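# Sort the bowls into a patterned stack and a plain stack

## Task

Build two nested stacks of bowls, one containing every patterned bowl and the other every plain bowl, and then release all of the bowls.

## Robot and tools

Robot: two arms, left_arm and right_arm. Each ends in a five-finger hand. The right arm has a right hand and the left arm has its mirror image. The calibrated bases in the scene frame are left_arm at (-0.037, +0.350, 0) m and right_arm at (+0.032, -0.311, 0) m, each yawed very slightly. A camera stand sits behind the arms. Loose objects may get an occasional small shove.

Frames: the scene frame has its origin at table-top height, midway between the nominal bases. +z is up, +x points out over the table, and left_arm is on the +y side. Image left and right do not match these names. Fixed cameras and the table use the scene frame. Each arm reports its own hand pose, Hand target and wrist-camera pose in its own base frame, and its offsets run along that base's axes.

Hand point: a spot 0.05 m in front of the palm and 0.15 m out from the wrist face. Its +z runs along straight fingers and +y points out of the palm. On the right hand +x runs across the palm away from the thumb; on the left hand +x points toward the thumb. Straight fingertips extend 0.06-0.07 m past the point along +z and lie 0.06 m to its -y side. A wrist bracket on the little-finger side can collide with things. Resting poses often sit 1-3 cm (up to 5 cm) below or beside the command, and this does not mean a contact. Commanded orientation is clipped to within 40 degrees of the current one.

Row format: 28 numbers, each in [-1, 1], always covering both arms. Numbers 1-14 are left_arm: dx, dy, dz, rx, ry, rz, then little, ring, middle, index, thumb_bend, thumb_turn, force_limit, speed. Numbers 15-28 are the same 14 for right_arm.
- The six pose numbers are an offset, not a pose. They count from that arm's Hand target at the start of the action or move, along its base axes.
- 1.0 means 0.6 m of travel or 180 degrees of turn. rx, ry, rz form one rotation vector about the Hand target position.
- All zeros re-asks for the current Hand target. Sending the same offset again moves the hand further.

Hand numbers in a row: the six finger numbers are absolute targets, not offsets.
- Fingers: +1 is straight and -1 is curled.
- thumb_bend: +1 is straight and -1 is fully bent.
- thumb_turn: +1 is beside the palm and -1 is opposite the fingers.
- force_limit maps -1 to about 0 N and +1 to 10 N at the fingertip (15 N for the thumb's two motors).
- speed rises from nearly 0 at -1 to full at +0.48 and stays full above that. Full speed covers a finger's whole travel in 0.49 s.
- To grip, turn the thumb in front (thumb_turn -1). This holds objects about 0.035-0.065 m thick, or a handle down to 0.025 m.
- For a gentle grip, close at speed -0.94 or below.
- Never leave a hand's numbers blank. To keep a hand unchanged, repeat the eight numbers it last ran. If it has not run any yet, send its hand_measured plus hand_force_limit and hand_speed.
- To grip harder, raise force_limit and send a target more closed than hand_measured. To loosen, send one more open than hand_measured.

Tools:
- execute_actions: actions is a list of actions. Each action is up to 15 rows, one per 1/30 s control step, and lasts 0.5 s. A short action holds its last row. Every row in an action counts from the action's start pose. cameras takes names (cam_high, cam_left_wrist, cam_right_wrist), ["all"], or []. With an empty actions list it returns the state plus all images.
- move: target is one 28-number row, or a list of up to 15 rows. Every row's offsets count from the same Hand targets held when the move began, not from the previous row. speed is the path top speed in m/s, 0.002 to 4.3, default 0.25, given as one value or one per target; turning is capped at twice that in rad/s. blend is a corner radius in m, with 0 (the default) meaning stop at each target. blocking=false returns after about 0.5 s while the move keeps running. Paths last at least 0.5 s and are cut off after 10 s. They do not avoid obstacles or the other arm. Faster moves lag, overshoot and hit harder.
- wait: seconds from 0 to 10. Arms hold their last command, and a running move continues.
- stop: brakes a running move to rest.
- zoom_image: camera is one of the three names. region is [x0, y0, x1, y1] in image pixels from the top-left corner, at most 504 by 504. It only works on the newest images.
- show_instructions: shows the reference pages.
- finished_scene: scene 1 (optional). Ends the scene permanently.

Results:
- end_effector_position (m) and end_effector_quat_wxyz give each hand point in its base frame.
- Hand target is the last commanded pose after clipping, and it is what the next offsets count from.
- Joint positions, velocities and torques are given per arm. Torques include arm weight, carry offsets and noise, and numbers 3 and 4 wrap at ±28 N m.
- hand_measured, hand_stopped_by (moving, target, force, stalled, fault) and hand_load_n are in the finger order above. A load near 0 after grasping means the grip was lost.
- A move adds a "move:" line with the ending (done, off_target, moving, held, fault) and any limits (paced, held).
- MOTOR HOT warns of heating. An OVER-TEMPERATURE FAULT drops that arm for 30-60 s.
- The camera images are 504x504.



Avoid:
- Letting a bowl fall or leave the table, which fails the task.
- Releasing a bowl while it is still moving, dropping it from height, or slamming.
- Pressing hard into the table or other objects. To stop pressing, command the target back past the hand point.
- Any contact between the two hands or arms.
- Overloading fingers with hard pulls, twists or fast swings.
- Paths close to an arm's own base; route around it instead.
- Holding loads, stretched arms or unreachable poses for long, which heats the motors.

Each tool is called as name(argument=value, ...) on one line, values as JSON.

Reference images:

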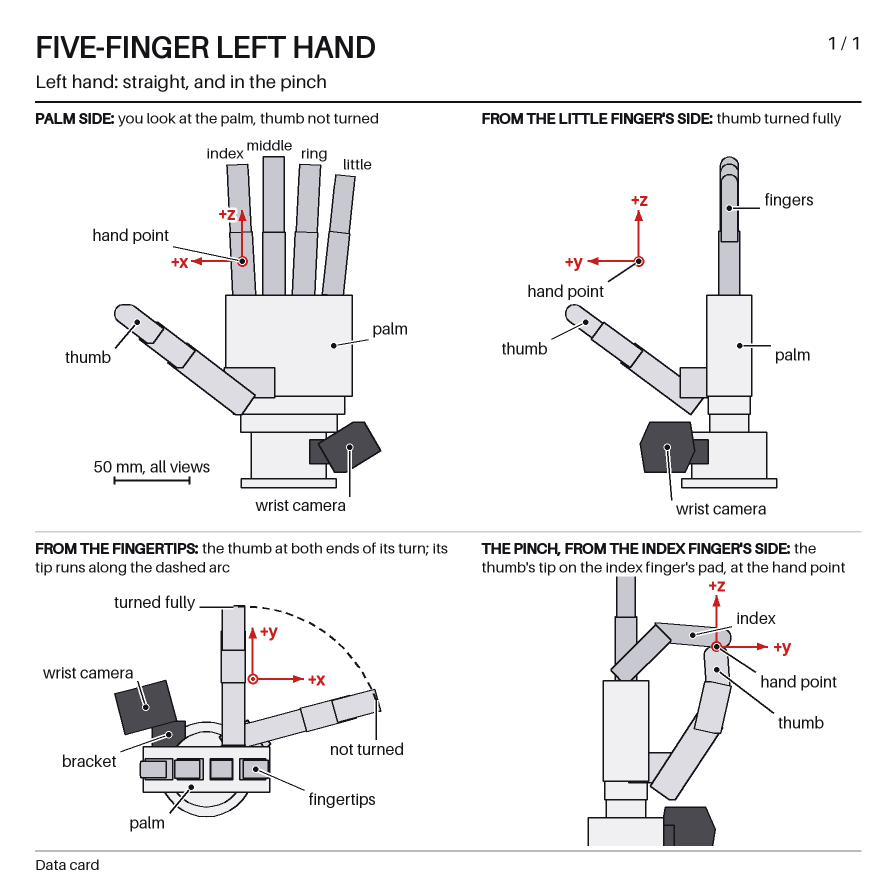

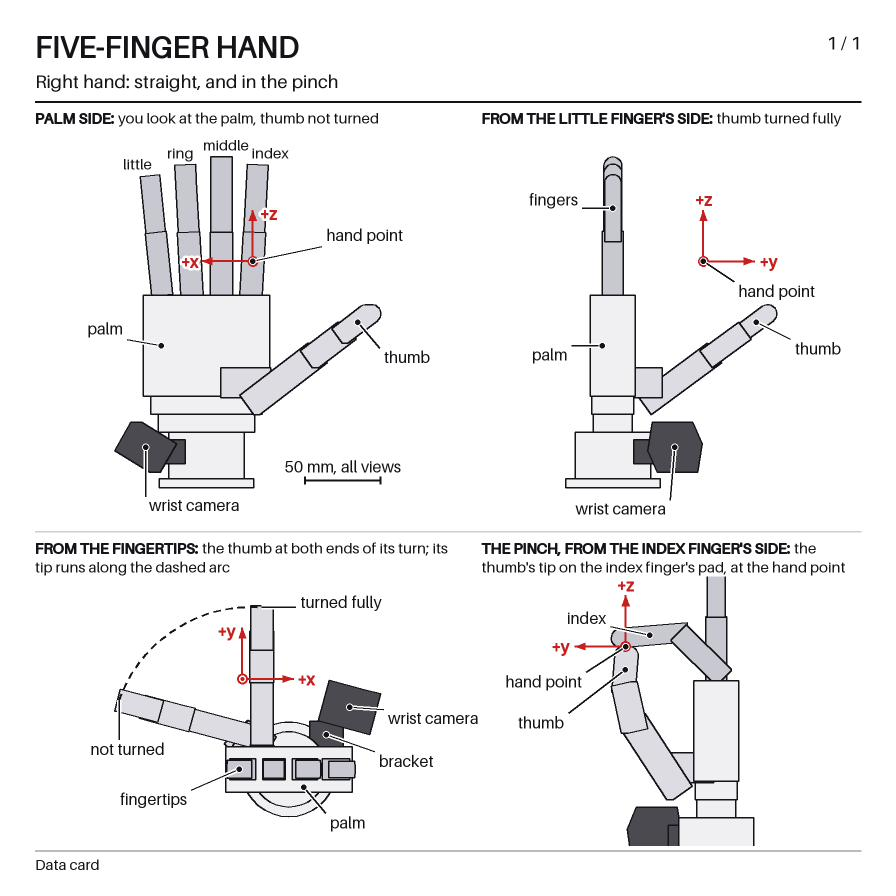

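## Session

execute_actions(actions=[])

Scene clock: 0.00 s.
left_arm: end_effector_position=(+0.3465, +0.1825, +0.2152) hand_measured=(+1.000, +1.000, +1.000, +1.000, +1.000, +1.000) hand_load_n=(+0.0, +0.0, +0.0, +0.0, +0.0, +0.0) hand_stopped_by=(target, target, target, target, target, target) hand_force_limit=0.00 hand_speed=-0.80 end_effector_quat_wxyz=(-0.251, +0.928, -0.075, +0.265) | right_arm: end_effector_position=(+0.3983, +0.2682, +0.2498) hand_measured=(+1.000, +1.000, +1.000, +1.000, +1.000, +1.000) hand_load_n=(+0.0, +0.0, +0.0, +0.0, +0.0, +0.0) hand_stopped_by=(target, target, target, target, target, target) hand_force_limit=0.00 hand_speed=-0.80 end_effector_quat_wxyz=(+0.093, -0.278, +0.822, +0.489)
Joint positions: left_arm=[0.635 0.902 0.794 -0.716 -0.029 -0.763] | right_arm=[0.16 1.543 1.147 -1.137 -1.041 1.099]
Joint velocities: within noise
Joint torques (N m): no reading
Heat: left arm: hottest shoulder 29 °C; right arm: hottest waist 31 °C.
Hand target: left_arm +0.3512, +0.1859, +0.2261; -0.257, +0.924, -0.075, +0.272 | right_arm +0.4040, +0.2691, +0.2592; +0.104, -0.284, +0.819, +0.487

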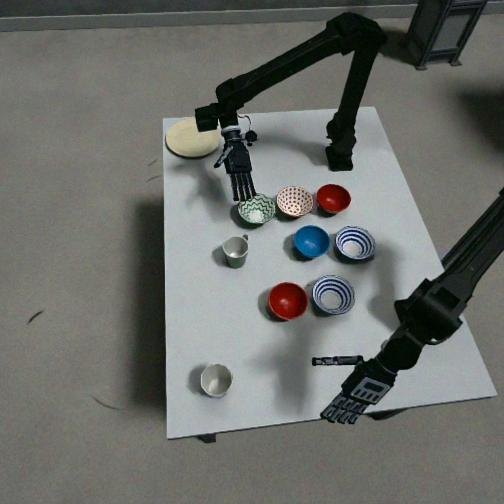

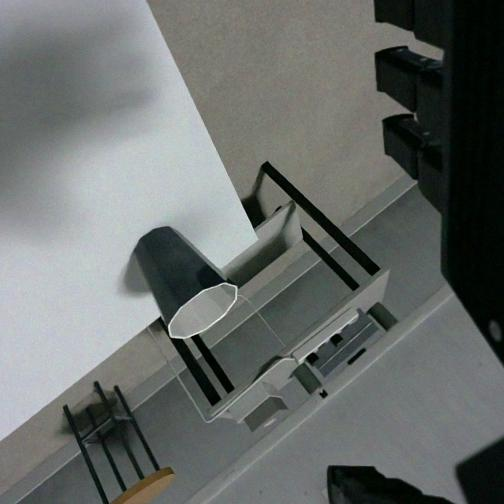

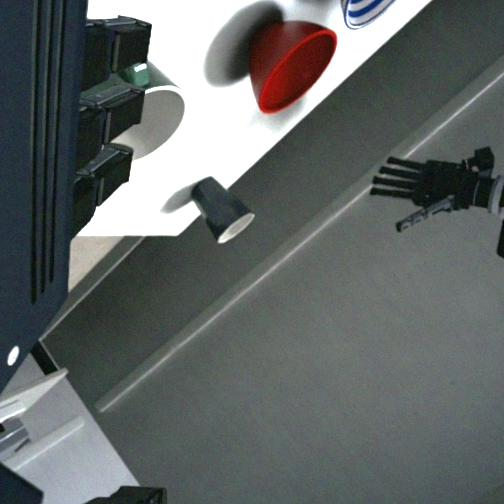

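zoom_image(camera="cam_high", region=[200, 160, 400, 340])

zoom_image(camera="cam_high", region=[150, 200, 450, 450])

Scaled by 2.520 from the camera's 504x504 image, which has a finer 720x720 frame.

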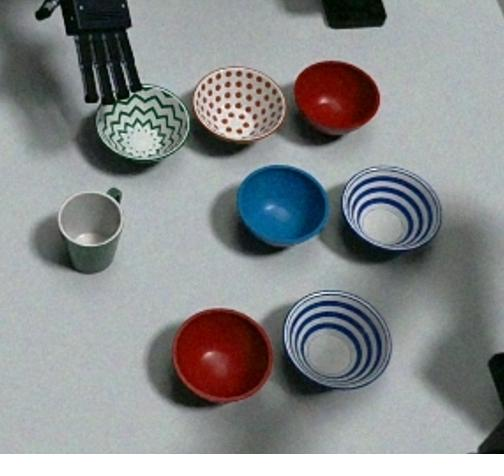

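Scaled by 1.680 from the camera's 504x504 image, which has a finer 720x720 frame.

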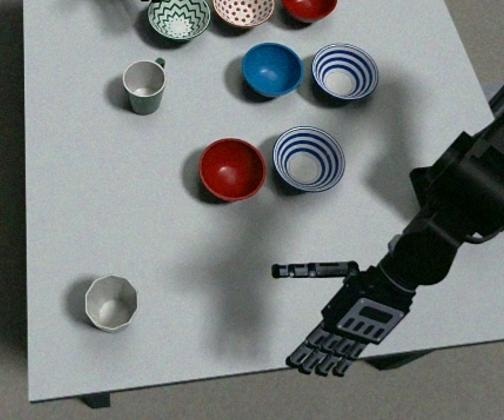

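move(target=[0,0,0,0,0,0,1,1,1,1,1,1,0.0,-0.8,-0.1167,-0.0818,0.03,0.0329,-0.6846,0.4240,0.1,0.1,0.1,0.1,0.4,-1,0.0,0.0], speed=0.4, cameras=["all"])

Scene clock: 401.37 s.
left_arm: end_effector_position=(+0.3465, +0.1825, +0.2152) hand_measured=(+1.000, +1.000, +1.000, +1.000, +1.000, +1.000) hand_load_n=(+0.0, -0.5, +0.0, +0.0, +0.0, +0.0) hand_stopped_by=(target, target, target, target, target, target) hand_force_limit=0.00 hand_speed=-0.80 end_effector_quat_wxyz=(-0.251, +0.928, -0.075, +0.265) | right_arm: end_effector_position=(+0.3375, +0.2157, +0.2766) hand_measured=(+0.100, +0.100, +0.100, +0.100, +0.400, -1.000) hand_load_n=(+0.0, +0.0, +0.0, +0.0, +0.0, +0.0) hand_stopped_by=(target, target, target, target, target, target) hand_force_limit=0.00 hand_speed=0.00 end_effector_quat_wxyz=(-0.460, +0.888, -0.012, -0.004)
Joint positions: left_arm=[0.635 0.902 0.794 -0.716 -0.029 -0.763] | right_arm=[0.243 1.269 1.255 -1.223 -0.914 -1.135]
Joint torques (N m): left_arm=[1.38 -6.3 9.52 1.43 -0.02 -0.07] | right_arm=[0.15 -7.18 7.36 1.16 -0.69 -0.1]
Heat: left arm: hottest elbow 38 °C; right arm: hottest elbow 39 °C.
Hand target: left_arm +0.3512, +0.1859, +0.2261; -0.257, +0.924, -0.075, +0.272 | right_arm +0.3340, +0.2201, +0.2773; -0.462, +0.887, +0.000, +0.000
Off the commanded pose: left_arm 0.012 m, 1 deg | right_arm 0.006 m, 1 deg.
move: off_target (left_arm)
camera_calibration:
cam_right_wrist: T_world_to_cam=[[0.240223, -0.547956, -0.801272, 0.260218], [-0.84348, -0.526378, 0.107091, 0.373256], [-0.480453, 0.650131, -0.588638, 0.301666], [0, 0, 0, 1]] pos_world=[0.39726, 0.142939, 0.346105]

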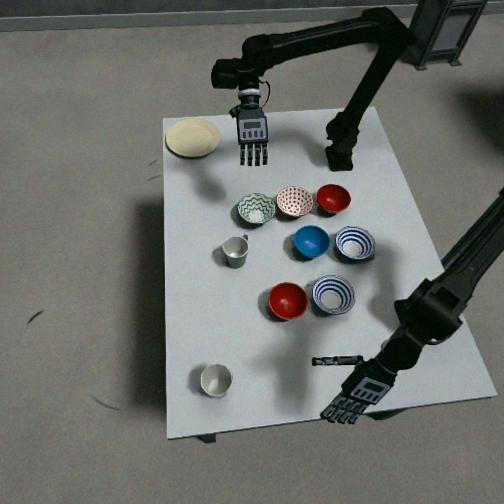

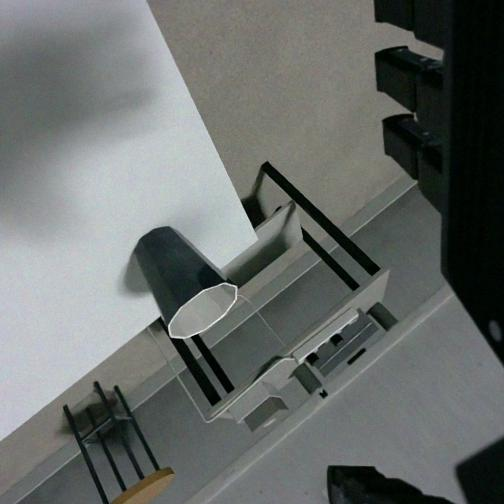

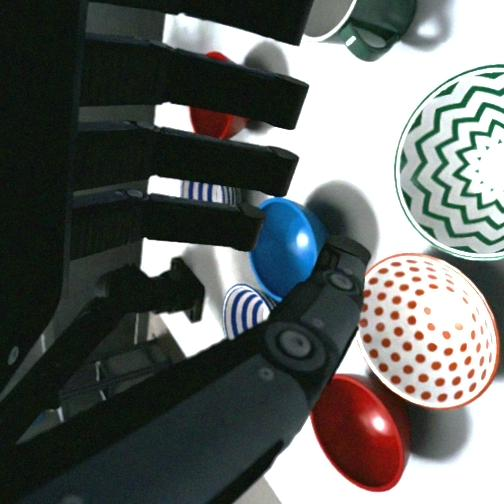

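zoom_image(camera="cam_right_wrist", region=[300, 40, 504, 280])

Scaled by 2.100 from the camera's 504x504 image, which has a finer 720x720 frame.

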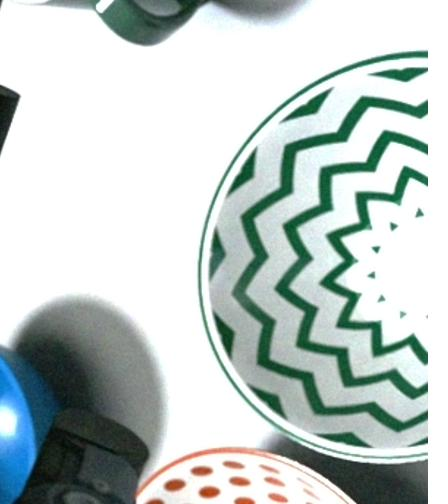

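move(target=[0,0,0,0,0,0,1,1,1,1,1,1,0.0,-0.8,0.0225,0.177,-0.195,0,0,0,0.1,0.1,0.1,0.1,0.4,-1,0.0,0.0], speed=0.3, cameras=["cam_right_wrist","cam_high"])

Scene clock: 512.63 s.
left_arm: end_effector_position=(+0.3465, +0.1825, +0.2152) hand_measured=(+1.000, +1.000, +1.000, +1.000, +1.000, +1.000) hand_load_n=(+0.0, -0.5, +0.0, +0.0, +0.0, +0.0) hand_stopped_by=(target, target, target, target, target, target) hand_force_limit=0.00 hand_speed=-0.80 end_effector_quat_wxyz=(-0.251, +0.928, -0.075, +0.265) | right_arm: end_effector_position=(+0.3466, +0.3227, +0.1580) hand_measured=(+0.100, +0.100, +0.100, +0.100, +0.400, -1.000) hand_load_n=(+0.0, +0.0, +0.0, +0.0, +0.0, +0.0) hand_stopped_by=(target, target, target, target, target, target) hand_force_limit=0.00 hand_speed=0.00 end_effector_quat_wxyz=(-0.458, +0.889, -0.002, -0.005)
Joint positions: left_arm=[0.635 0.902 0.794 -0.716 -0.029 -0.763] | right_arm=[0.485 1.417 1.059 -0.642 -0.81 -0.83]
Joint torques (N m): left_arm=[1.55 -6.24 9.5 1.42 -0.03 -0.06] | right_arm=[-0.5 -8.12 7.58 1.87 -0.48 0.09]
Heat: left arm: hottest elbow 38 °C; right arm: hottest elbow 36 °C.
Hand target: left_arm +0.3512, +0.1859, +0.2261; -0.257, +0.924, -0.075, +0.272 | right_arm +0.3476, +0.3262, +0.1601; -0.462, +0.887, +0.000, +0.000
Off the commanded pose: left_arm 0.012 m, 1 deg | right_arm 0.004 m, 1 deg.
move: off_target (left_arm)
camera_calibration:
cam_right_wrist: T_world_to_cam=[[0.255038, -0.546602, -0.79761, 0.215528], [-0.834641, -0.540923, 0.103816, 0.452084], [-0.488191, 0.639241, -0.594172, 0.17377], [0, 0, 0, 1]] pos_world=[0.407193, 0.25127, 0.228223]
Images, in order (width x height): cam_high 504x504, cam_right_wrist 504x504.

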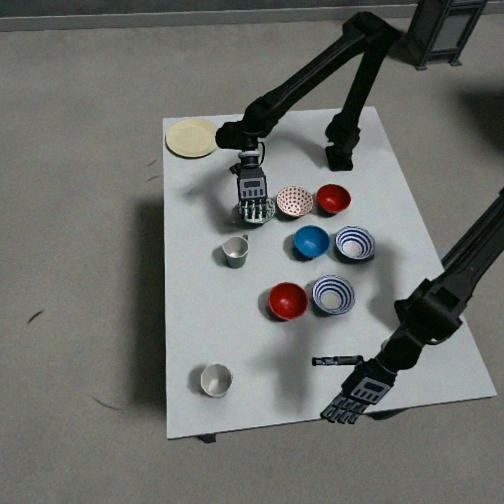

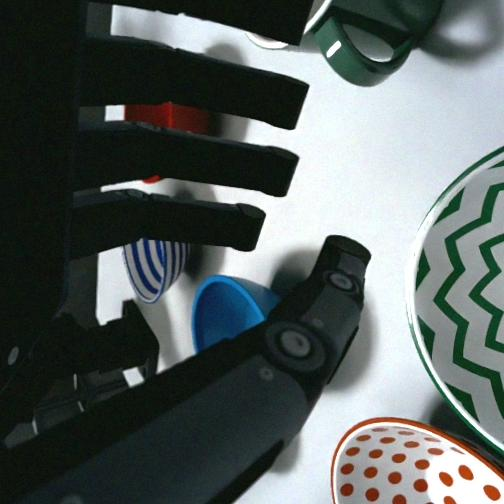

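move(target=[0,0,0,0,0,0,1,1,1,1,1,1,0.0,-0.8,0.0,0.0,-0.103,0,0,0,0.1,0.1,0.1,0.1,0.4,-1,0.0,0.0], speed=0.2, cameras=["cam_right_wrist"])

Scene clock: 543.40 s.
left_arm: end_effector_position=(+0.3465, +0.1825, +0.2152) hand_measured=(+1.000, +1.000, +1.000, +1.000, +1.000, +1.000) hand_load_n=(+0.0, +0.0, +0.0, +0.0, +0.0, +0.0) hand_stopped_by=(target, target, target, target, target, target) hand_force_limit=0.00 hand_speed=-0.80 end_effector_quat_wxyz=(-0.251, +0.928, -0.075, +0.265) | right_arm: end_effector_position=(+0.3467, +0.3226, +0.1000) hand_measured=(+0.100, +0.100, +0.100, +0.100, +0.400, -1.000) hand_load_n=(+0.0, +0.0, +0.0, +0.0, +0.0, +0.0) hand_stopped_by=(target, target, target, target, target, target) hand_force_limit=0.00 hand_speed=0.00 end_effector_quat_wxyz=(-0.460, +0.888, -0.001, -0.002)
Joint positions: left_arm=[0.635 0.902 0.794 -0.716 -0.029 -0.763] | right_arm=[0.485 1.481 0.959 -0.467 -0.809 -0.829]
Joint torques (N m): left_arm=[1.61 -6.3 9.54 1.42 -0.02 -0.06] | right_arm=[-0.67 -7.59 7.24 1.84 -0.49 0.08]
Heat: left arm: hottest elbow 39 °C; right arm: hottest elbow 36 °C.
Hand target: left_arm +0.3512, +0.1859, +0.2261; -0.257, +0.924, -0.075, +0.272 | right_arm +0.3475, +0.3261, +0.0983; -0.462, +0.887, +0.000, +0.000
Off the commanded pose: left_arm 0.012 m, 1 deg | right_arm 0.004 m, 0 deg.
move: off_target (left_arm)
camera_calibration:
cam_right_wrist: T_world_to_cam=[[0.260896, -0.544003, -0.797492, 0.166283], [-0.835783, -0.540706, 0.0954156, 0.459276], [-0.483115, 0.641637, -0.595736, 0.137038], [0, 0, 0, 1]] pos_world=[0.406678, 0.250863, 0.170426]
Images, in order (width x height): cam_right_wrist 504x504.

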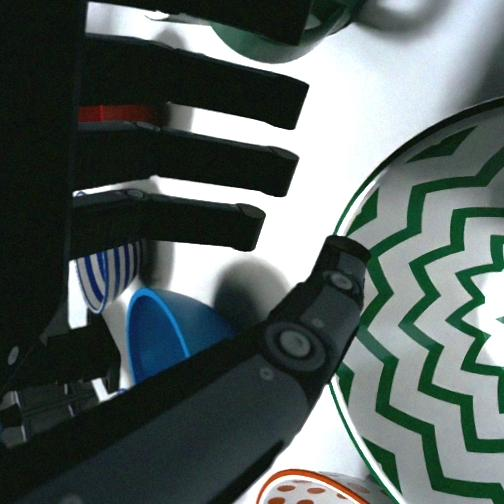

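move(target=[0,0,0,0,0,0,1,1,1,1,1,1,0.0,-0.8,0.0,0.0,-0.08,0,0,0,0.1,0.1,0.1,0.1,0.4,-1,0.0,0.0], speed=0.1, cameras=["cam_right_wrist"])

zoom_image(camera="cam_right_wrist", region=[180, 130, 430, 380])

Scene clock: 562.33 s.
left_arm: end_effector_position=(+0.3465, +0.1825, +0.2152) hand_measured=(+1.000, +1.000, +1.000, +1.000, +1.000, +1.000) hand_load_n=(+0.0, +0.0, +0.0, +0.0, +0.0, +0.0) hand_stopped_by=(target, target, target, target, target, target) hand_force_limit=0.00 hand_speed=-0.80 end_effector_quat_wxyz=(-0.251, +0.928, -0.075, +0.265) | right_arm: end_effector_position=(+0.3488, +0.3238, +0.0567) hand_measured=(+0.100, +0.100, +0.100, +0.100, +0.400, -1.000) hand_load_n=(+0.0, +0.0, +0.0, +0.0, +0.0, +0.0) hand_stopped_by=(target, target, target, target, target, target) hand_force_limit=0.00 hand_speed=0.00 end_effector_quat_wxyz=(-0.462, +0.887, +0.000, +0.002)
Joint positions: left_arm=[0.635 0.902 0.794 -0.716 -0.029 -0.763] | right_arm=[0.485 1.553 0.902 -0.329 -0.809 -0.827]
Joint torques (N m): left_arm=[1.55 -6.3 9.55 1.46 -0.03 -0.06] | right_arm=[-0.32 -7.36 6.19 1.92 -0.49 0.05]
Heat: left arm: hottest elbow 39 °C; right arm: hottest elbow 36 °C.
Hand target: left_arm +0.3512, +0.1859, +0.2261; -0.257, +0.924, -0.075, +0.272 | right_arm +0.3476, +0.3261, +0.0503; -0.462, +0.887, +0.000, +0.000
Off the commanded pose: left_arm 0.012 m, 1 deg | right_arm 0.007 m, 0 deg.
move: off_target (left_arm)
camera_calibration:
cam_right_wrist: T_world_to_cam=[[0.266593, -0.540241, -0.798166, 0.128686], [-0.837091, -0.540249, 0.0860751, 0.466673], [-0.47771, 0.64519, -0.596257, 0.108477], [0, 0, 0, 1]] pos_world=[0.408161, 0.251653, 0.127224]
Images, in order (width x height): cam_right_wrist 504x504.

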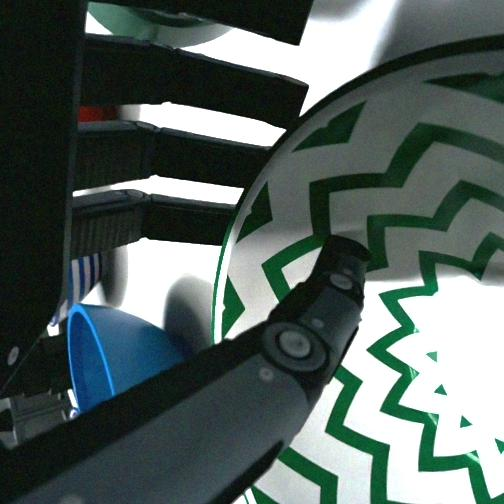

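Scaled by 2.016 from the camera's 504x504 image, which has a finer 720x720 frame.

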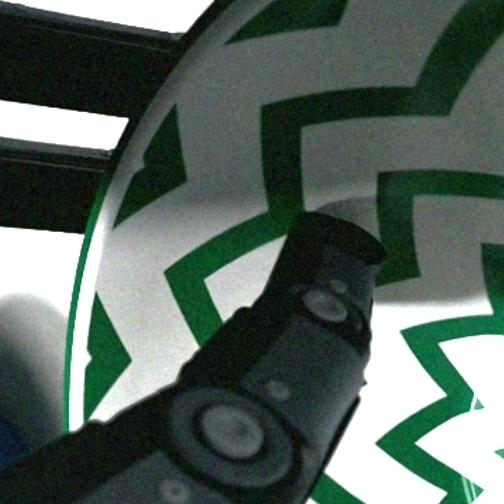

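move(target=[[0,0,0,0,0,0,1,1,1,1,1,1,0.0,-0.8,0.0,0.0,-0.02,0,0,0,0.1,0.1,0.1,0.1,0.4,-1,0.0,0.0],[0,0,0,0,0,0,1,1,1,1,1,1,0.0,-0.8,0.0,0.0,-0.02,0,0,0,0.1,0.1,0.1,0.1,0.12,-1,-0.7,-0.7]], speed=0.1, cameras=["cam_right_wrist"])

Scene clock: 592.43 s.
left_arm: end_effector_position=(+0.3465, +0.1825, +0.2152) hand_measured=(+1.000, +1.000, +1.000, +1.000, +1.000, +1.000) hand_load_n=(+0.0, +0.0, +0.0, +0.0, +0.0, +0.0) hand_stopped_by=(target, target, target, target, target, target) hand_force_limit=0.00 hand_speed=-0.80 end_effector_quat_wxyz=(-0.251, +0.928, -0.075, +0.265) | right_arm: end_effector_position=(+0.3507, +0.3249, +0.0480) hand_measured=(+0.100, +0.100, +0.100, +0.100, +0.120, -1.000) hand_load_n=(+0.5, +0.0, +0.0, +0.0, +0.5, +0.0) hand_stopped_by=(target, target, target, target, target, target) hand_force_limit=-0.70 hand_speed=-0.70 end_effector_quat_wxyz=(-0.464, +0.886, +0.002, +0.005)
Joint positions: left_arm=[0.635 0.902 0.794 -0.716 -0.029 -0.763] | right_arm=[0.485 1.57 0.892 -0.293 -0.809 -0.827]
Joint torques (N m): left_arm=[1.67 -6.24 9.51 1.42 -0.02 -0.05] | right_arm=[-0.44 -7.41 5.87 1.89 -0.51 0.06]
Heat: left arm: hottest elbow 39 °C; right arm: hottest elbow 35 °C.
Hand target: left_arm +0.3512, +0.1859, +0.2261; -0.257, +0.924, -0.075, +0.272 | right_arm +0.3476, +0.3262, +0.0383; -0.462, +0.887, +0.000, +0.000
Off the commanded pose: left_arm 0.012 m, 1 deg | right_arm 0.010 m, 1 deg.
move: off_target (left_arm); target 2's new numbers were sent with right_arm's hand 0.014 m and 1 deg from that target
camera_calibration:
cam_right_wrist: T_world_to_cam=[[0.272411, -0.537113, -0.798312, 0.118806], [-0.837819, -0.540392, 0.0776897, 0.470323], [-0.47313, 0.647678, -0.597212, 0.101169], [0, 0, 0, 1]] pos_world=[0.409548, 0.252446, 0.118724]
Images, in order (width x height): cam_right_wrist 504x504.

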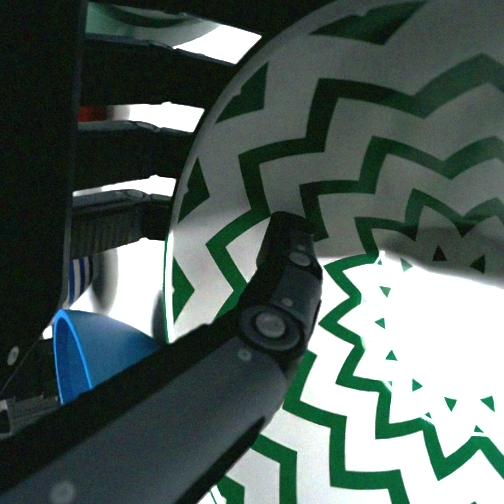

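move(target=[[0,0,0,0,0,0,1,1,1,1,1,1,0.0,-0.8,0.0,0.0,0.02,0,0,0,0.1,0.1,0.1,0.1,0.12,-1,-0.7,-0.7],[0,0,0,0,0,0,1,1,1,1,1,1,0.0,-0.8,0.0,0.0,0.02,0,0,0,0.1,0.1,-0.6,-0.6,0.12,-1,-0.6,-0.7]], speed=0.1, cameras=["cam_right_wrist"])

Scene clock: 613.93 s.
left_arm: end_effector_position=(+0.3465, +0.1825, +0.2152) hand_measured=(+1.000, +1.000, +1.000, +1.000, +1.000, +1.000) hand_load_n=(+0.0, +0.0, +0.0, +0.0, +0.0, +0.0) hand_stopped_by=(target, target, target, target, target, target) hand_force_limit=0.00 hand_speed=-0.80 end_effector_quat_wxyz=(-0.251, +0.928, -0.075, +0.265) | right_arm: end_effector_position=(+0.3492, +0.3239, +0.0473) hand_measured=(+0.100, +0.100, -0.174, -0.198, +0.120, -1.000) hand_load_n=(+0.0, +0.0, +1.5, +8.5, +1.5, -2.5) hand_stopped_by=(target, target, force, force, target, target) hand_force_limit=-0.60 hand_speed=-0.70 end_effector_quat_wxyz=(-0.462, +0.887, +0.000, +0.002)
Joint positions: left_arm=[0.635 0.902 0.794 -0.716 -0.029 -0.763] | right_arm=[0.485 1.57 0.892 -0.301 -0.808 -0.826]
Joint torques (N m): left_arm=[1.73 -6.36 9.52 1.42 -0.01 -0.06] | right_arm=[-1.08 -8.82 6.9 0.8 -0.54 0.06]
Heat: left arm: hottest elbow 39 °C; right arm: hottest elbow 36 °C.
Hand target: left_arm +0.3512, +0.1859, +0.2261; -0.257, +0.924, -0.075, +0.272 | right_arm +0.3476, +0.3262, +0.0503; -0.462, +0.887, +0.000, +0.000
Off the commanded pose: left_arm 0.012 m, 1 deg | right_arm 0.004 m, 0 deg.
move: off_target (left_arm)
camera_calibration:
cam_right_wrist: T_world_to_cam=[[0.265754, -0.541166, -0.797818, 0.121774], [-0.837769, -0.53911, 0.0866205, 0.467702], [-0.476988, 0.645368, -0.596643, 0.102716], [0, 0, 0, 1]] pos_world=[0.408459, 0.251753, 0.117926]
Images, in order (width x height): cam_right_wrist 504x504.

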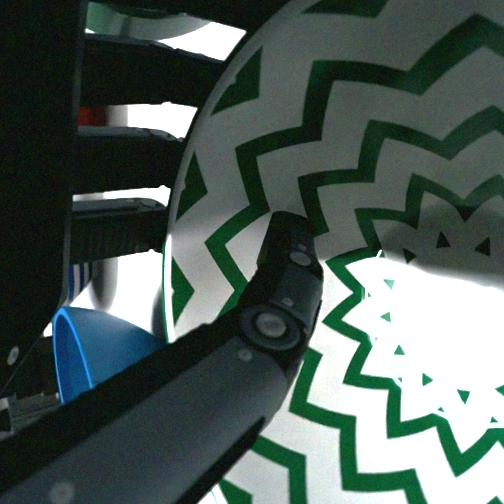

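move(target=[0,0,0,0,0,0,1,1,1,1,1,1,0.0,-0.8,0.0,0.0,0.0,0,0,0,0.1,0.1,-0.65,-0.6,-0.3,-1,0.0,-0.8], speed=0.1, cameras=["cam_right_wrist"])

Scene clock: 627.57 s.
left_arm: end_effector_position=(+0.3465, +0.1825, +0.2152) hand_measured=(+1.000, +1.000, +1.000, +1.000, +1.000, +1.000) hand_load_n=(+0.0, +0.0, +0.0, +0.0, +0.0, +0.0) hand_stopped_by=(target, target, target, target, target, target) hand_force_limit=0.00 hand_speed=-0.80 end_effector_quat_wxyz=(-0.251, +0.928, -0.075, +0.265) | right_arm: end_effector_position=(+0.3492, +0.3239, +0.0473) hand_measured=(+0.100, +0.100, -0.188, -0.198, +0.100, -1.000) hand_load_n=(+0.0, +0.0, +8.5, +7.5, +9.0, -1.0) hand_stopped_by=(target, target, force, force, force, target) hand_force_limit=0.00 hand_speed=-0.80 end_effector_quat_wxyz=(-0.462, +0.887, +0.000, +0.002)
Joint positions: left_arm=[0.635 0.902 0.794 -0.716 -0.029 -0.763] | right_arm=[0.485 1.57 0.892 -0.301 -0.808 -0.826]
Joint torques (N m): left_arm=[1.61 -6.36 9.5 1.46 -0.03 -0.06] | right_arm=[-0.32 -9.05 6.87 0.83 -0.54 0.04]
Heat: left arm: hottest elbow 39 °C; right arm: hottest elbow 36 °C.
Hand target: left_arm +0.3512, +0.1859, +0.2261; -0.257, +0.924, -0.075, +0.272 | right_arm +0.3476, +0.3262, +0.0503; -0.462, +0.887, +0.000, +0.000
Off the commanded pose: left_arm 0.012 m, 1 deg | right_arm 0.004 m, 0 deg.
move: off_target (left_arm)
camera_calibration:
cam_right_wrist: T_world_to_cam=[[0.265754, -0.541166, -0.797818, 0.121774], [-0.837769, -0.53911, 0.0866205, 0.467702], [-0.476988, 0.645368, -0.596643, 0.102716], [0, 0, 0, 1]] pos_world=[0.408459, 0.251753, 0.117926]
Images, in order (width x height): cam_right_wrist 504x504.

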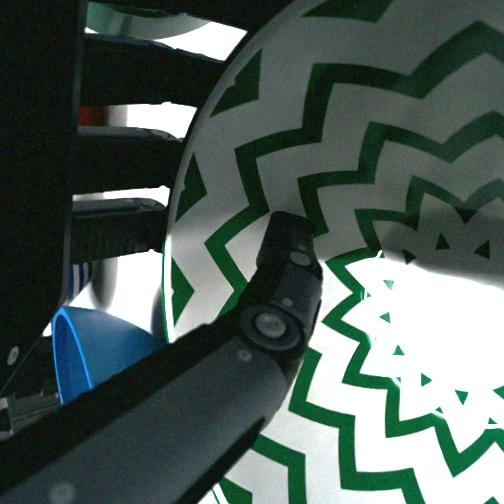

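move(target=[0,0,0,0,0,0,1,1,1,1,1,1,0.0,-0.8,0.0,0.0,0.1,0,0,0,0.1,0.1,-0.65,-0.6,-0.3,-1,0.0,-0.8], speed=0.08, cameras=["cam_right_wrist","cam_high"])

zoom_image(camera="cam_high", region=[200, 120, 380, 300])

Scene clock: 636.70 s.
left_arm: end_effector_position=(+0.3465, +0.1825, +0.2152) hand_measured=(+1.000, +1.000, +1.000, +1.000, +1.000, +1.000) hand_load_n=(+0.0, +0.0, +0.0, +0.0, +0.0, -0.5) hand_stopped_by=(target, target, target, target, target, target) hand_force_limit=0.00 hand_speed=-0.80 end_effector_quat_wxyz=(-0.251, +0.928, -0.075, +0.265) | right_arm: end_effector_position=(+0.3249, +0.3107, +0.0734) hand_measured=(+0.100, +0.100, -0.188, -0.198, +0.102, -1.000) hand_load_n=(+0.0, +0.0, +13.5, +5.5, +15.0, +0.5) hand_stopped_by=(target, target, force, force, force, target) hand_force_limit=0.00 hand_speed=-0.80 end_effector_quat_wxyz=(-0.443, +0.896, -0.018, -0.030)
Joint positions: left_arm=[0.635 0.902 0.794 -0.716 -0.029 -0.763] | right_arm=[0.485 1.494 0.906 -0.475 -0.806 -0.826]
Joint torques (N m): left_arm=[1.79 -6.12 9.5 1.46 -0.02 -0.07] | right_arm=[-0.5 -10.17 11.67 0.69 -0.67 0.05]
Heat: left arm: hottest elbow 39 °C; right arm: hottest elbow 37 °C.
Hand target: left_arm +0.3512, +0.1859, +0.2261; -0.257, +0.924, -0.075, +0.272 | right_arm +0.3475, +0.3262, +0.1103; -0.462, +0.887, +0.000, +0.000
Off the commanded pose: left_arm 0.012 m, 1 deg | right_arm 0.046 m, 5 deg.
move: off_target (left_arm, right_arm)
camera_calibration:
cam_right_wrist: T_world_to_cam=[[0.206544, -0.574056, -0.792338, 0.170914], [-0.828941, -0.532879, 0.16999, 0.427012], [-0.519804, 0.621691, -0.585922, 0.13566], [0, 0, 0, 1]] pos_world=[0.389183, 0.241322, 0.14232]
Images, in order (width x height): cam_high 504x504, cam_right_wrist 504x504.

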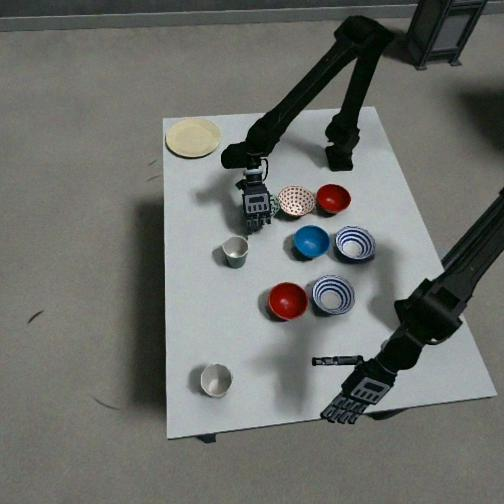

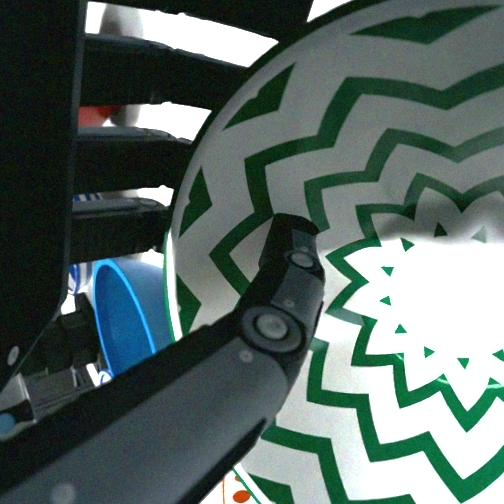

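Scaled by 2.800 from the camera's 504x504 image, which has a finer 720x720 frame.

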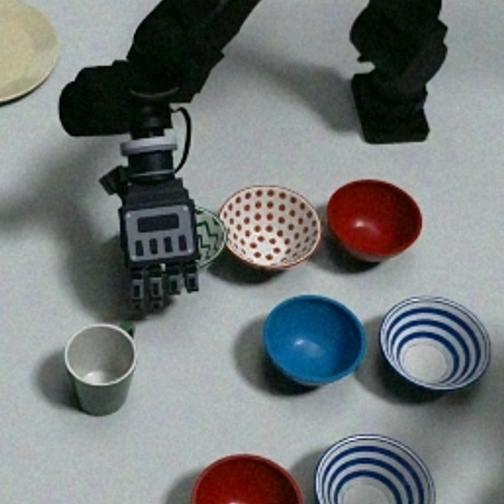

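move(target=[0,0,0,0,0,0,1,1,1,1,1,1,0.0,-0.8,0.04,0.0,0.1,0,0,0,0.1,0.1,-0.65,-0.6,-0.3,-1,0.0,-0.8], speed=0.15, cameras=["cam_right_wrist","cam_high"])

zoom_image(camera="cam_high", region=[200, 120, 380, 300])

Scene clock: 653.93 s.
left_arm: end_effector_position=(+0.3465, +0.1825, +0.2152) hand_measured=(+1.000, +1.000, +1.000, +1.000, +1.000, +1.000) hand_load_n=(+0.0, +0.0, +0.0, +0.0, +0.0, +0.0) hand_stopped_by=(target, target, target, target, target, target) hand_force_limit=0.00 hand_speed=-0.80 end_effector_quat_wxyz=(-0.251, +0.928, -0.075, +0.265) | right_arm: end_effector_position=(+0.3489, +0.3217, +0.1356) hand_measured=(+0.100, +0.100, -0.188, -0.198, +0.102, -1.000) hand_load_n=(+0.0, +0.0, +13.0, +5.5, +14.0, +0.0) hand_stopped_by=(target, target, force, force, force, target) hand_force_limit=0.00 hand_speed=-0.80 end_effector_quat_wxyz=(-0.445, +0.895, -0.010, -0.031)
Joint positions: left_arm=[0.635 0.902 0.794 -0.716 -0.029 -0.763] | right_arm=[0.481 1.479 1.075 -0.67 -0.816 -0.85]
Joint torques (N m): left_arm=[1.67 -6.42 9.57 1.47 -0.04 -0.07] | right_arm=[-2.2 -10.58 11.86 0.76 -0.8 0.03]
Heat: left arm: hottest elbow 39 °C; right arm: hottest elbow 40 °C.
Hand target: left_arm +0.3512, +0.1859, +0.2261; -0.257, +0.924, -0.075, +0.272 | right_arm +0.3715, +0.3263, +0.1703; -0.462, +0.887, +0.000, +0.000
Off the commanded pose: left_arm 0.012 m, 1 deg | right_arm 0.042 m, 4 deg.
move: off_target (left_arm, right_arm)
camera_calibration:
cam_right_wrist: T_world_to_cam=[[0.219499, -0.567874, -0.793309, 0.215167], [-0.821743, -0.545923, 0.163422, 0.444827], [-0.525889, 0.616025, -0.586476, 0.181797], [0, 0, 0, 1]] pos_world=[0.413909, 0.253038, 0.204619]
Images, in order (width x height): cam_high 504x504, cam_right_wrist 504x504.

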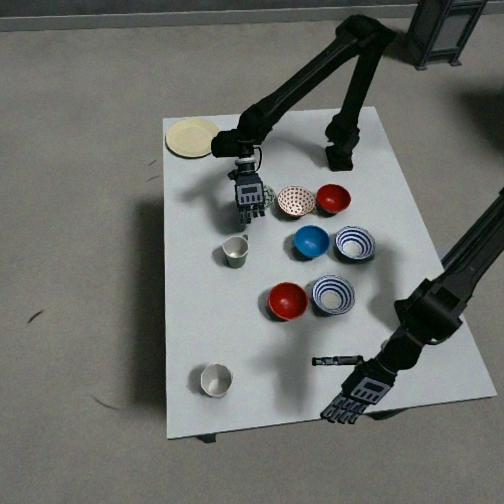

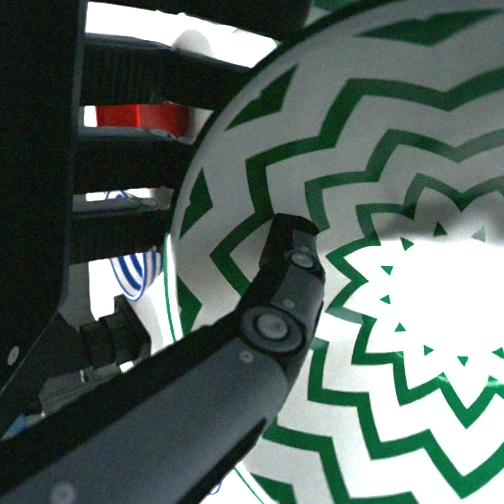

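Scaled by 2.800 from the camera's 504x504 image, which has a finer 720x720 frame.

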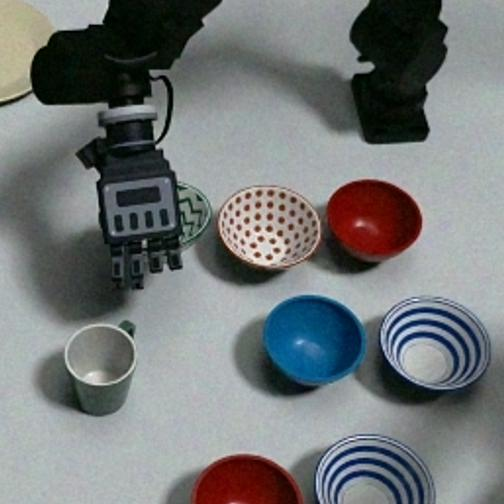

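move(target=[[0,0,0,0,0,0,1,1,1,1,1,1,0.0,-0.8,0.0,0.0,0.05,0,0,0,0.1,0.1,-0.65,-0.6,-0.3,-1,0.0,-0.8],[0,0,0,0,0,0,1,1,1,1,1,1,0.0,-0.8,-0.22,-0.04,0.05,0,0,0,0.1,0.1,-0.65,-0.6,-0.3,-1,0.0,-0.8]], speed=0.15, blend=0.02, cameras=["cam_right_wrist","cam_high"])

zoom_image(camera="cam_high", region=[200, 120, 380, 300])

Scene clock: 691.13 s.
left_arm: end_effector_position=(+0.3465, +0.1825, +0.2152) hand_measured=(+1.000, +1.000, +1.000, +1.000, +1.000, +1.000) hand_load_n=(+0.0, +0.0, +0.0, +0.0, +0.0, +0.0) hand_stopped_by=(target, target, target, target, target, target) hand_force_limit=0.00 hand_speed=-0.80 end_effector_quat_wxyz=(-0.251, +0.928, -0.075, +0.265) | right_arm: end_effector_position=(+0.2393, +0.2962, +0.1907) hand_measured=(+0.100, +0.100, -0.188, -0.198, +0.102, -1.000) hand_load_n=(+0.0, +0.0, +13.0, +6.0, +15.0, +0.5) hand_stopped_by=(target, target, force, force, force, target) hand_force_limit=0.00 hand_speed=-0.80 end_effector_quat_wxyz=(-0.451, +0.892, -0.007, -0.010)
Joint positions: left_arm=[0.635 0.902 0.794 -0.716 -0.029 -0.763] | right_arm=[0.571 1.096 0.872 -0.723 -0.753 -0.729]
Joint torques (N m): left_arm=[1.79 -6.24 9.54 1.46 -0.03 -0.07] | right_arm=[-0.09 -5.19 8.57 2.07 -0.55 0.13]
Heat: left arm: hottest elbow 40 °C; right arm: hottest elbow 41 °C.
Hand target: left_arm +0.3512, +0.1859, +0.2261; -0.257, +0.924, -0.075, +0.272 | right_arm +0.2395, +0.3023, +0.2004; -0.462, +0.887, +0.000, +0.000
Off the commanded pose: left_arm 0.012 m, 1 deg | right_arm 0.011 m, 2 deg.
move: off_target (left_arm, right_arm); blend cut to 0.015 m at target 1
camera_calibration:
cam_right_wrist: T_world_to_cam=[[0.242349, -0.559965, -0.792279, 0.260497], [-0.835694, -0.535309, 0.122715, 0.339748], [-0.492831, 0.632363, -0.597691, 0.161535], [0, 0, 0, 1]] pos_world=[0.300404, 0.22559, 0.261243]
Images, in order (width x height): cam_high 504x504, cam_right_wrist 504x504.

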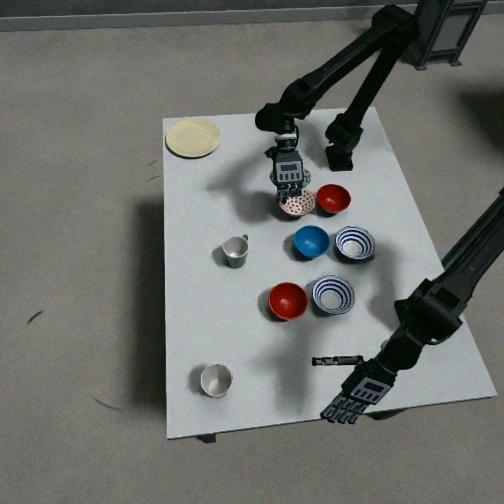

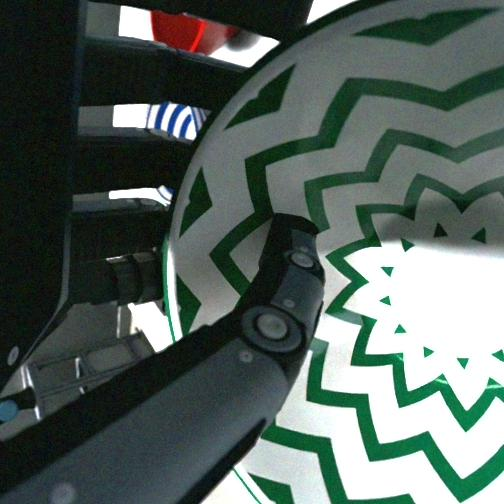

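Scaled by 2.800 from the camera's 504x504 image, which has a finer 720x720 frame.

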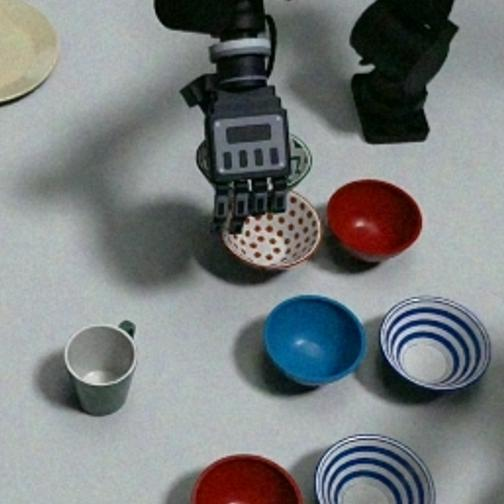

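move(target=[0,0,0,0,0,0,1,1,1,1,1,1,0.0,-0.8,-0.052,-0.012,-0.1,0,0,0,0.1,0.1,-0.65,-0.6,-0.3,-1,0.0,-0.8], speed=0.12, cameras=["cam_right_wrist","cam_high"])

zoom_image(camera="cam_high", region=[200, 120, 380, 300])

Scene clock: 714.00 s.
left_arm: end_effector_position=(+0.3465, +0.1825, +0.2152) hand_measured=(+1.000, +1.000, +1.000, +1.000, +1.000, +1.000) hand_load_n=(+0.0, +0.0, +0.0, +0.0, +0.0, +0.0) hand_stopped_by=(target, target, target, target, target, target) hand_force_limit=0.00 hand_speed=-0.80 end_effector_quat_wxyz=(-0.251, +0.928, -0.075, +0.265) | right_arm: end_effector_position=(+0.2072, +0.2877, +0.1271) hand_measured=(+0.100, +0.100, -0.188, -0.198, +0.102, -1.000) hand_load_n=(+0.0, +0.0, +13.5, +6.0, +15.5, +0.5) hand_stopped_by=(target, target, force, force, force, target) hand_force_limit=0.00 hand_speed=-0.80 end_effector_quat_wxyz=(-0.448, +0.894, -0.011, -0.014)
Joint positions: left_arm=[0.635 0.902 0.794 -0.716 -0.029 -0.763] | right_arm=[0.607 1.065 0.676 -0.544 -0.73 -0.689]
Joint torques (N m): left_arm=[1.79 -6.3 9.54 1.42 -0.02 -0.05] | right_arm=[0.44 -5.19 8.21 2.09 -0.54 0.11]
Heat: left arm: hottest elbow 40 °C; right arm: hottest elbow 41 °C.
Hand target: left_arm +0.3512, +0.1859, +0.2261; -0.257, +0.924, -0.075, +0.272 | right_arm +0.2083, +0.2951, +0.1403; -0.462, +0.887, +0.000, +0.000
Off the commanded pose: left_arm 0.012 m, 1 deg | right_arm 0.015 m, 3 deg.
move: off_target (left_arm, right_arm)
camera_calibration:
cam_right_wrist: T_world_to_cam=[[0.233449, -0.566946, -0.789983, 0.216673], [-0.835598, -0.532447, 0.135192, 0.313793], [-0.497271, 0.628548, -0.598038, 0.115215], [0, 0, 0, 1]] pos_world=[0.268915, 0.217502, 0.197649]
Images, in order (width x height): cam_high 504x504, cam_right_wrist 504x504.

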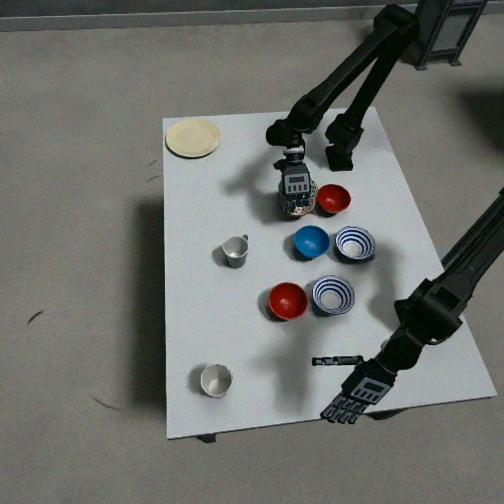

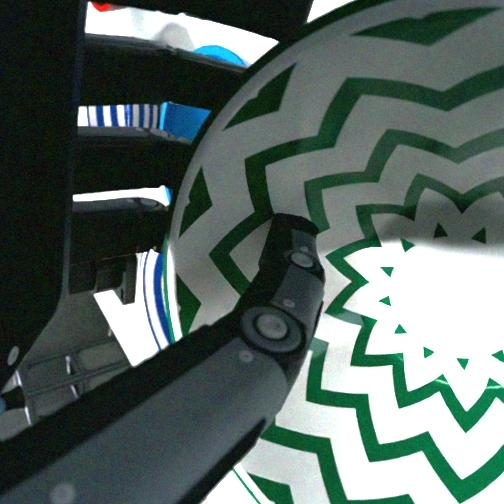

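Scaled by 2.800 from the camera's 504x504 image, which has a finer 720x720 frame.

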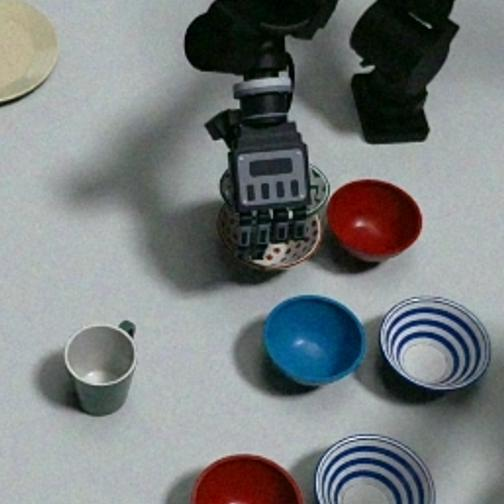

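move(target=[0,0,0,0,0,0,1,1,1,1,1,1,0.0,-0.8,-0.005,-0.003,-0.055,0,0,0,0.1,0.1,-0.65,-0.6,-0.3,-1,0.0,-0.8], speed=0.1, cameras=["cam_high"])

zoom_image(camera="cam_high", region=[250, 150, 350, 250])

Scene clock: 734.23 s.
left_arm: end_effector_position=(+0.3465, +0.1825, +0.2152) hand_measured=(+1.000, +1.000, +1.000, +1.000, +1.000, +1.000) hand_load_n=(+0.0, +0.0, +0.0, +0.0, -0.5, -0.5) hand_stopped_by=(target, target, target, target, target, target) hand_force_limit=0.00 hand_speed=-0.80 end_effector_quat_wxyz=(-0.251, +0.928, -0.075, +0.265) | right_arm: end_effector_position=(+0.2050, +0.2861, +0.1050) hand_measured=(+0.100, +0.100, -0.188, -0.198, +0.102, -1.000) hand_load_n=(+0.0, +0.0, +13.5, +5.5, +15.0, +0.5) hand_stopped_by=(target, target, force, force, force, target) hand_force_limit=0.00 hand_speed=-0.80 end_effector_quat_wxyz=(-0.456, +0.890, -0.005, -0.002)
Joint positions: left_arm=[0.635 0.902 0.794 -0.716 -0.029 -0.763] | right_arm=[0.607 1.069 0.607 -0.437 -0.729 -0.687]
Joint torques (N m): left_arm=[1.61 -6.07 9.55 1.43 -0.03 -0.06] | right_arm=[0.38 -3.14 7.86 2.21 -0.53 0.11]
Heat: left arm: hottest elbow 40 °C; right arm: hottest elbow 40 °C.
Hand target: left_arm +0.3512, +0.1859, +0.2261; -0.257, +0.924, -0.075, +0.272 | right_arm +0.2052, +0.2932, +0.1073; -0.462, +0.887, +0.000, +0.000
Off the commanded pose: left_arm 0.012 m, 1 deg | right_arm 0.008 m, 1 deg.
move: off_target (left_arm)
Images, in order (width x height): cam_high 504x504.

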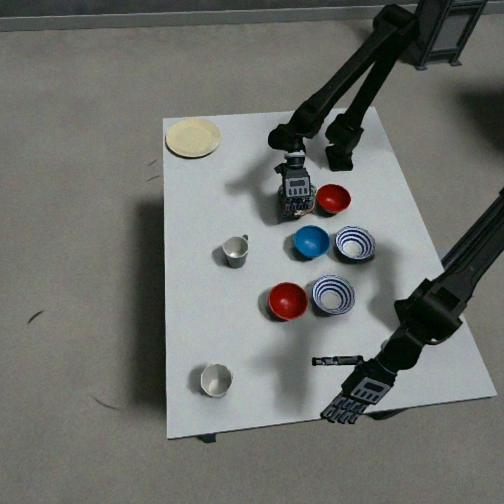

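Scaled by 5.040 from the camera's 504x504 image, which has a finer 720x720 frame.

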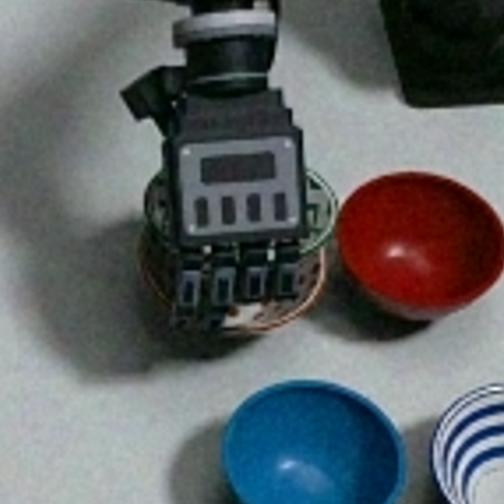

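move(target=[0,0,0,0,0,0,1,1,1,1,1,1,0.0,-0.8,-0.003,-0.002,-0.055,0,0,0,0.1,0.1,-0.65,-0.6,-0.3,-1,0.0,-0.8], speed=0.06, cameras=["cam_high","cam_right_wrist"])

zoom_image(camera="cam_high", region=[250, 150, 350, 250])

Scene clock: 763.67 s.
left_arm: end_effector_position=(+0.3465, +0.1825, +0.2152) hand_measured=(+1.000, +1.000, +1.000, +1.000, +1.000, +1.000) hand_load_n=(+0.0, +0.0, +0.0, +0.0, +0.0, -0.5) hand_stopped_by=(target, target, target, target, target, target) hand_force_limit=0.00 hand_speed=-0.80 end_effector_quat_wxyz=(-0.251, +0.928, -0.075, +0.265) | right_arm: end_effector_position=(+0.2046, +0.2862, +0.0755) hand_measured=(+0.100, +0.100, -0.188, -0.198, +0.102, -1.000) hand_load_n=(+0.0, +0.0, +10.5, +6.0, +12.5, +0.0) hand_stopped_by=(target, target, force, force, force, target) hand_force_limit=0.00 hand_speed=-0.80 end_effector_quat_wxyz=(-0.458, +0.889, -0.006, +0.000)
Joint positions: left_arm=[0.635 0.902 0.794 -0.716 -0.029 -0.763] | right_arm=[0.607 1.12 0.549 -0.321 -0.729 -0.682]
Joint torques (N m): left_arm=[1.79 -6.24 9.55 1.46 -0.02 -0.06] | right_arm=[0.21 -2.84 6.99 2.29 -0.51 0.05]
Heat: left arm: hottest elbow 40 °C; right arm: hottest elbow 41 °C.
Hand target: left_arm +0.3512, +0.1859, +0.2261; -0.257, +0.924, -0.075, +0.272 | right_arm +0.2033, +0.2921, +0.0743; -0.462, +0.887, +0.000, +0.000
Off the commanded pose: left_arm 0.012 m, 1 deg | right_arm 0.006 m, 1 deg.
move: off_target (left_arm)
camera_calibration:
cam_right_wrist: T_world_to_cam=[[0.253118, -0.550093, -0.795819, 0.167289], [-0.841437, -0.531116, 0.0994955, 0.321303], [-0.477404, 0.644448, -0.597304, 0.0752868], [0, 0, 0, 1]] pos_world=[0.263955, 0.214156, 0.146133]
Images, in order (width x height): cam_high 504x504, cam_right_wrist 504x504.

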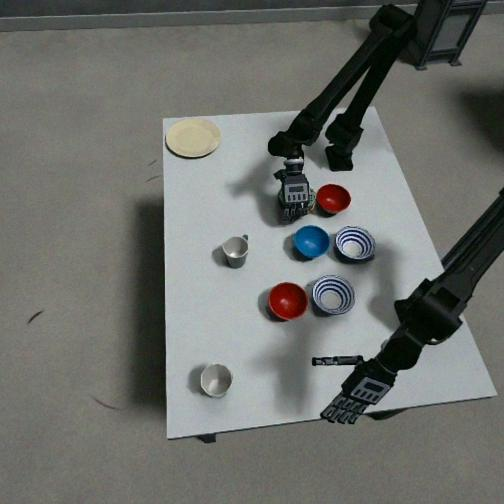

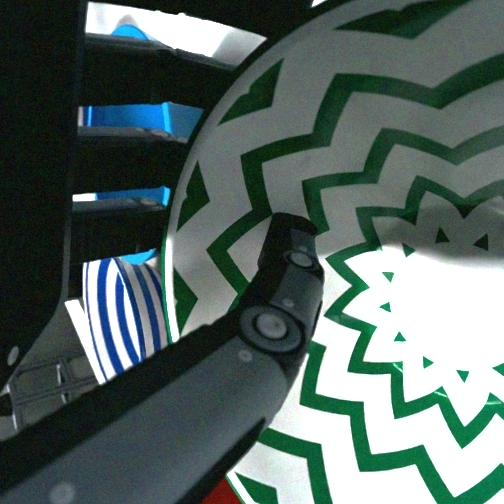

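Scaled by 5.040 from the camera's 504x504 image, which has a finer 720x720 frame.

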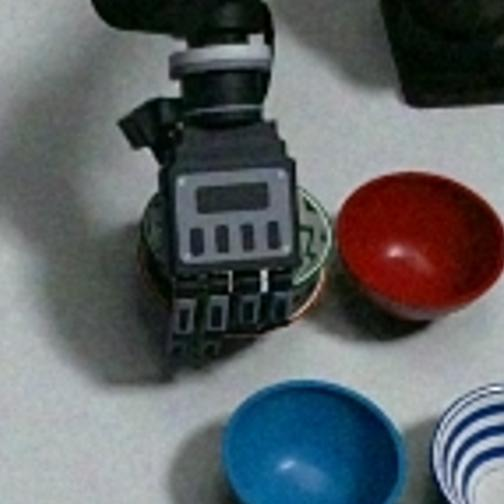

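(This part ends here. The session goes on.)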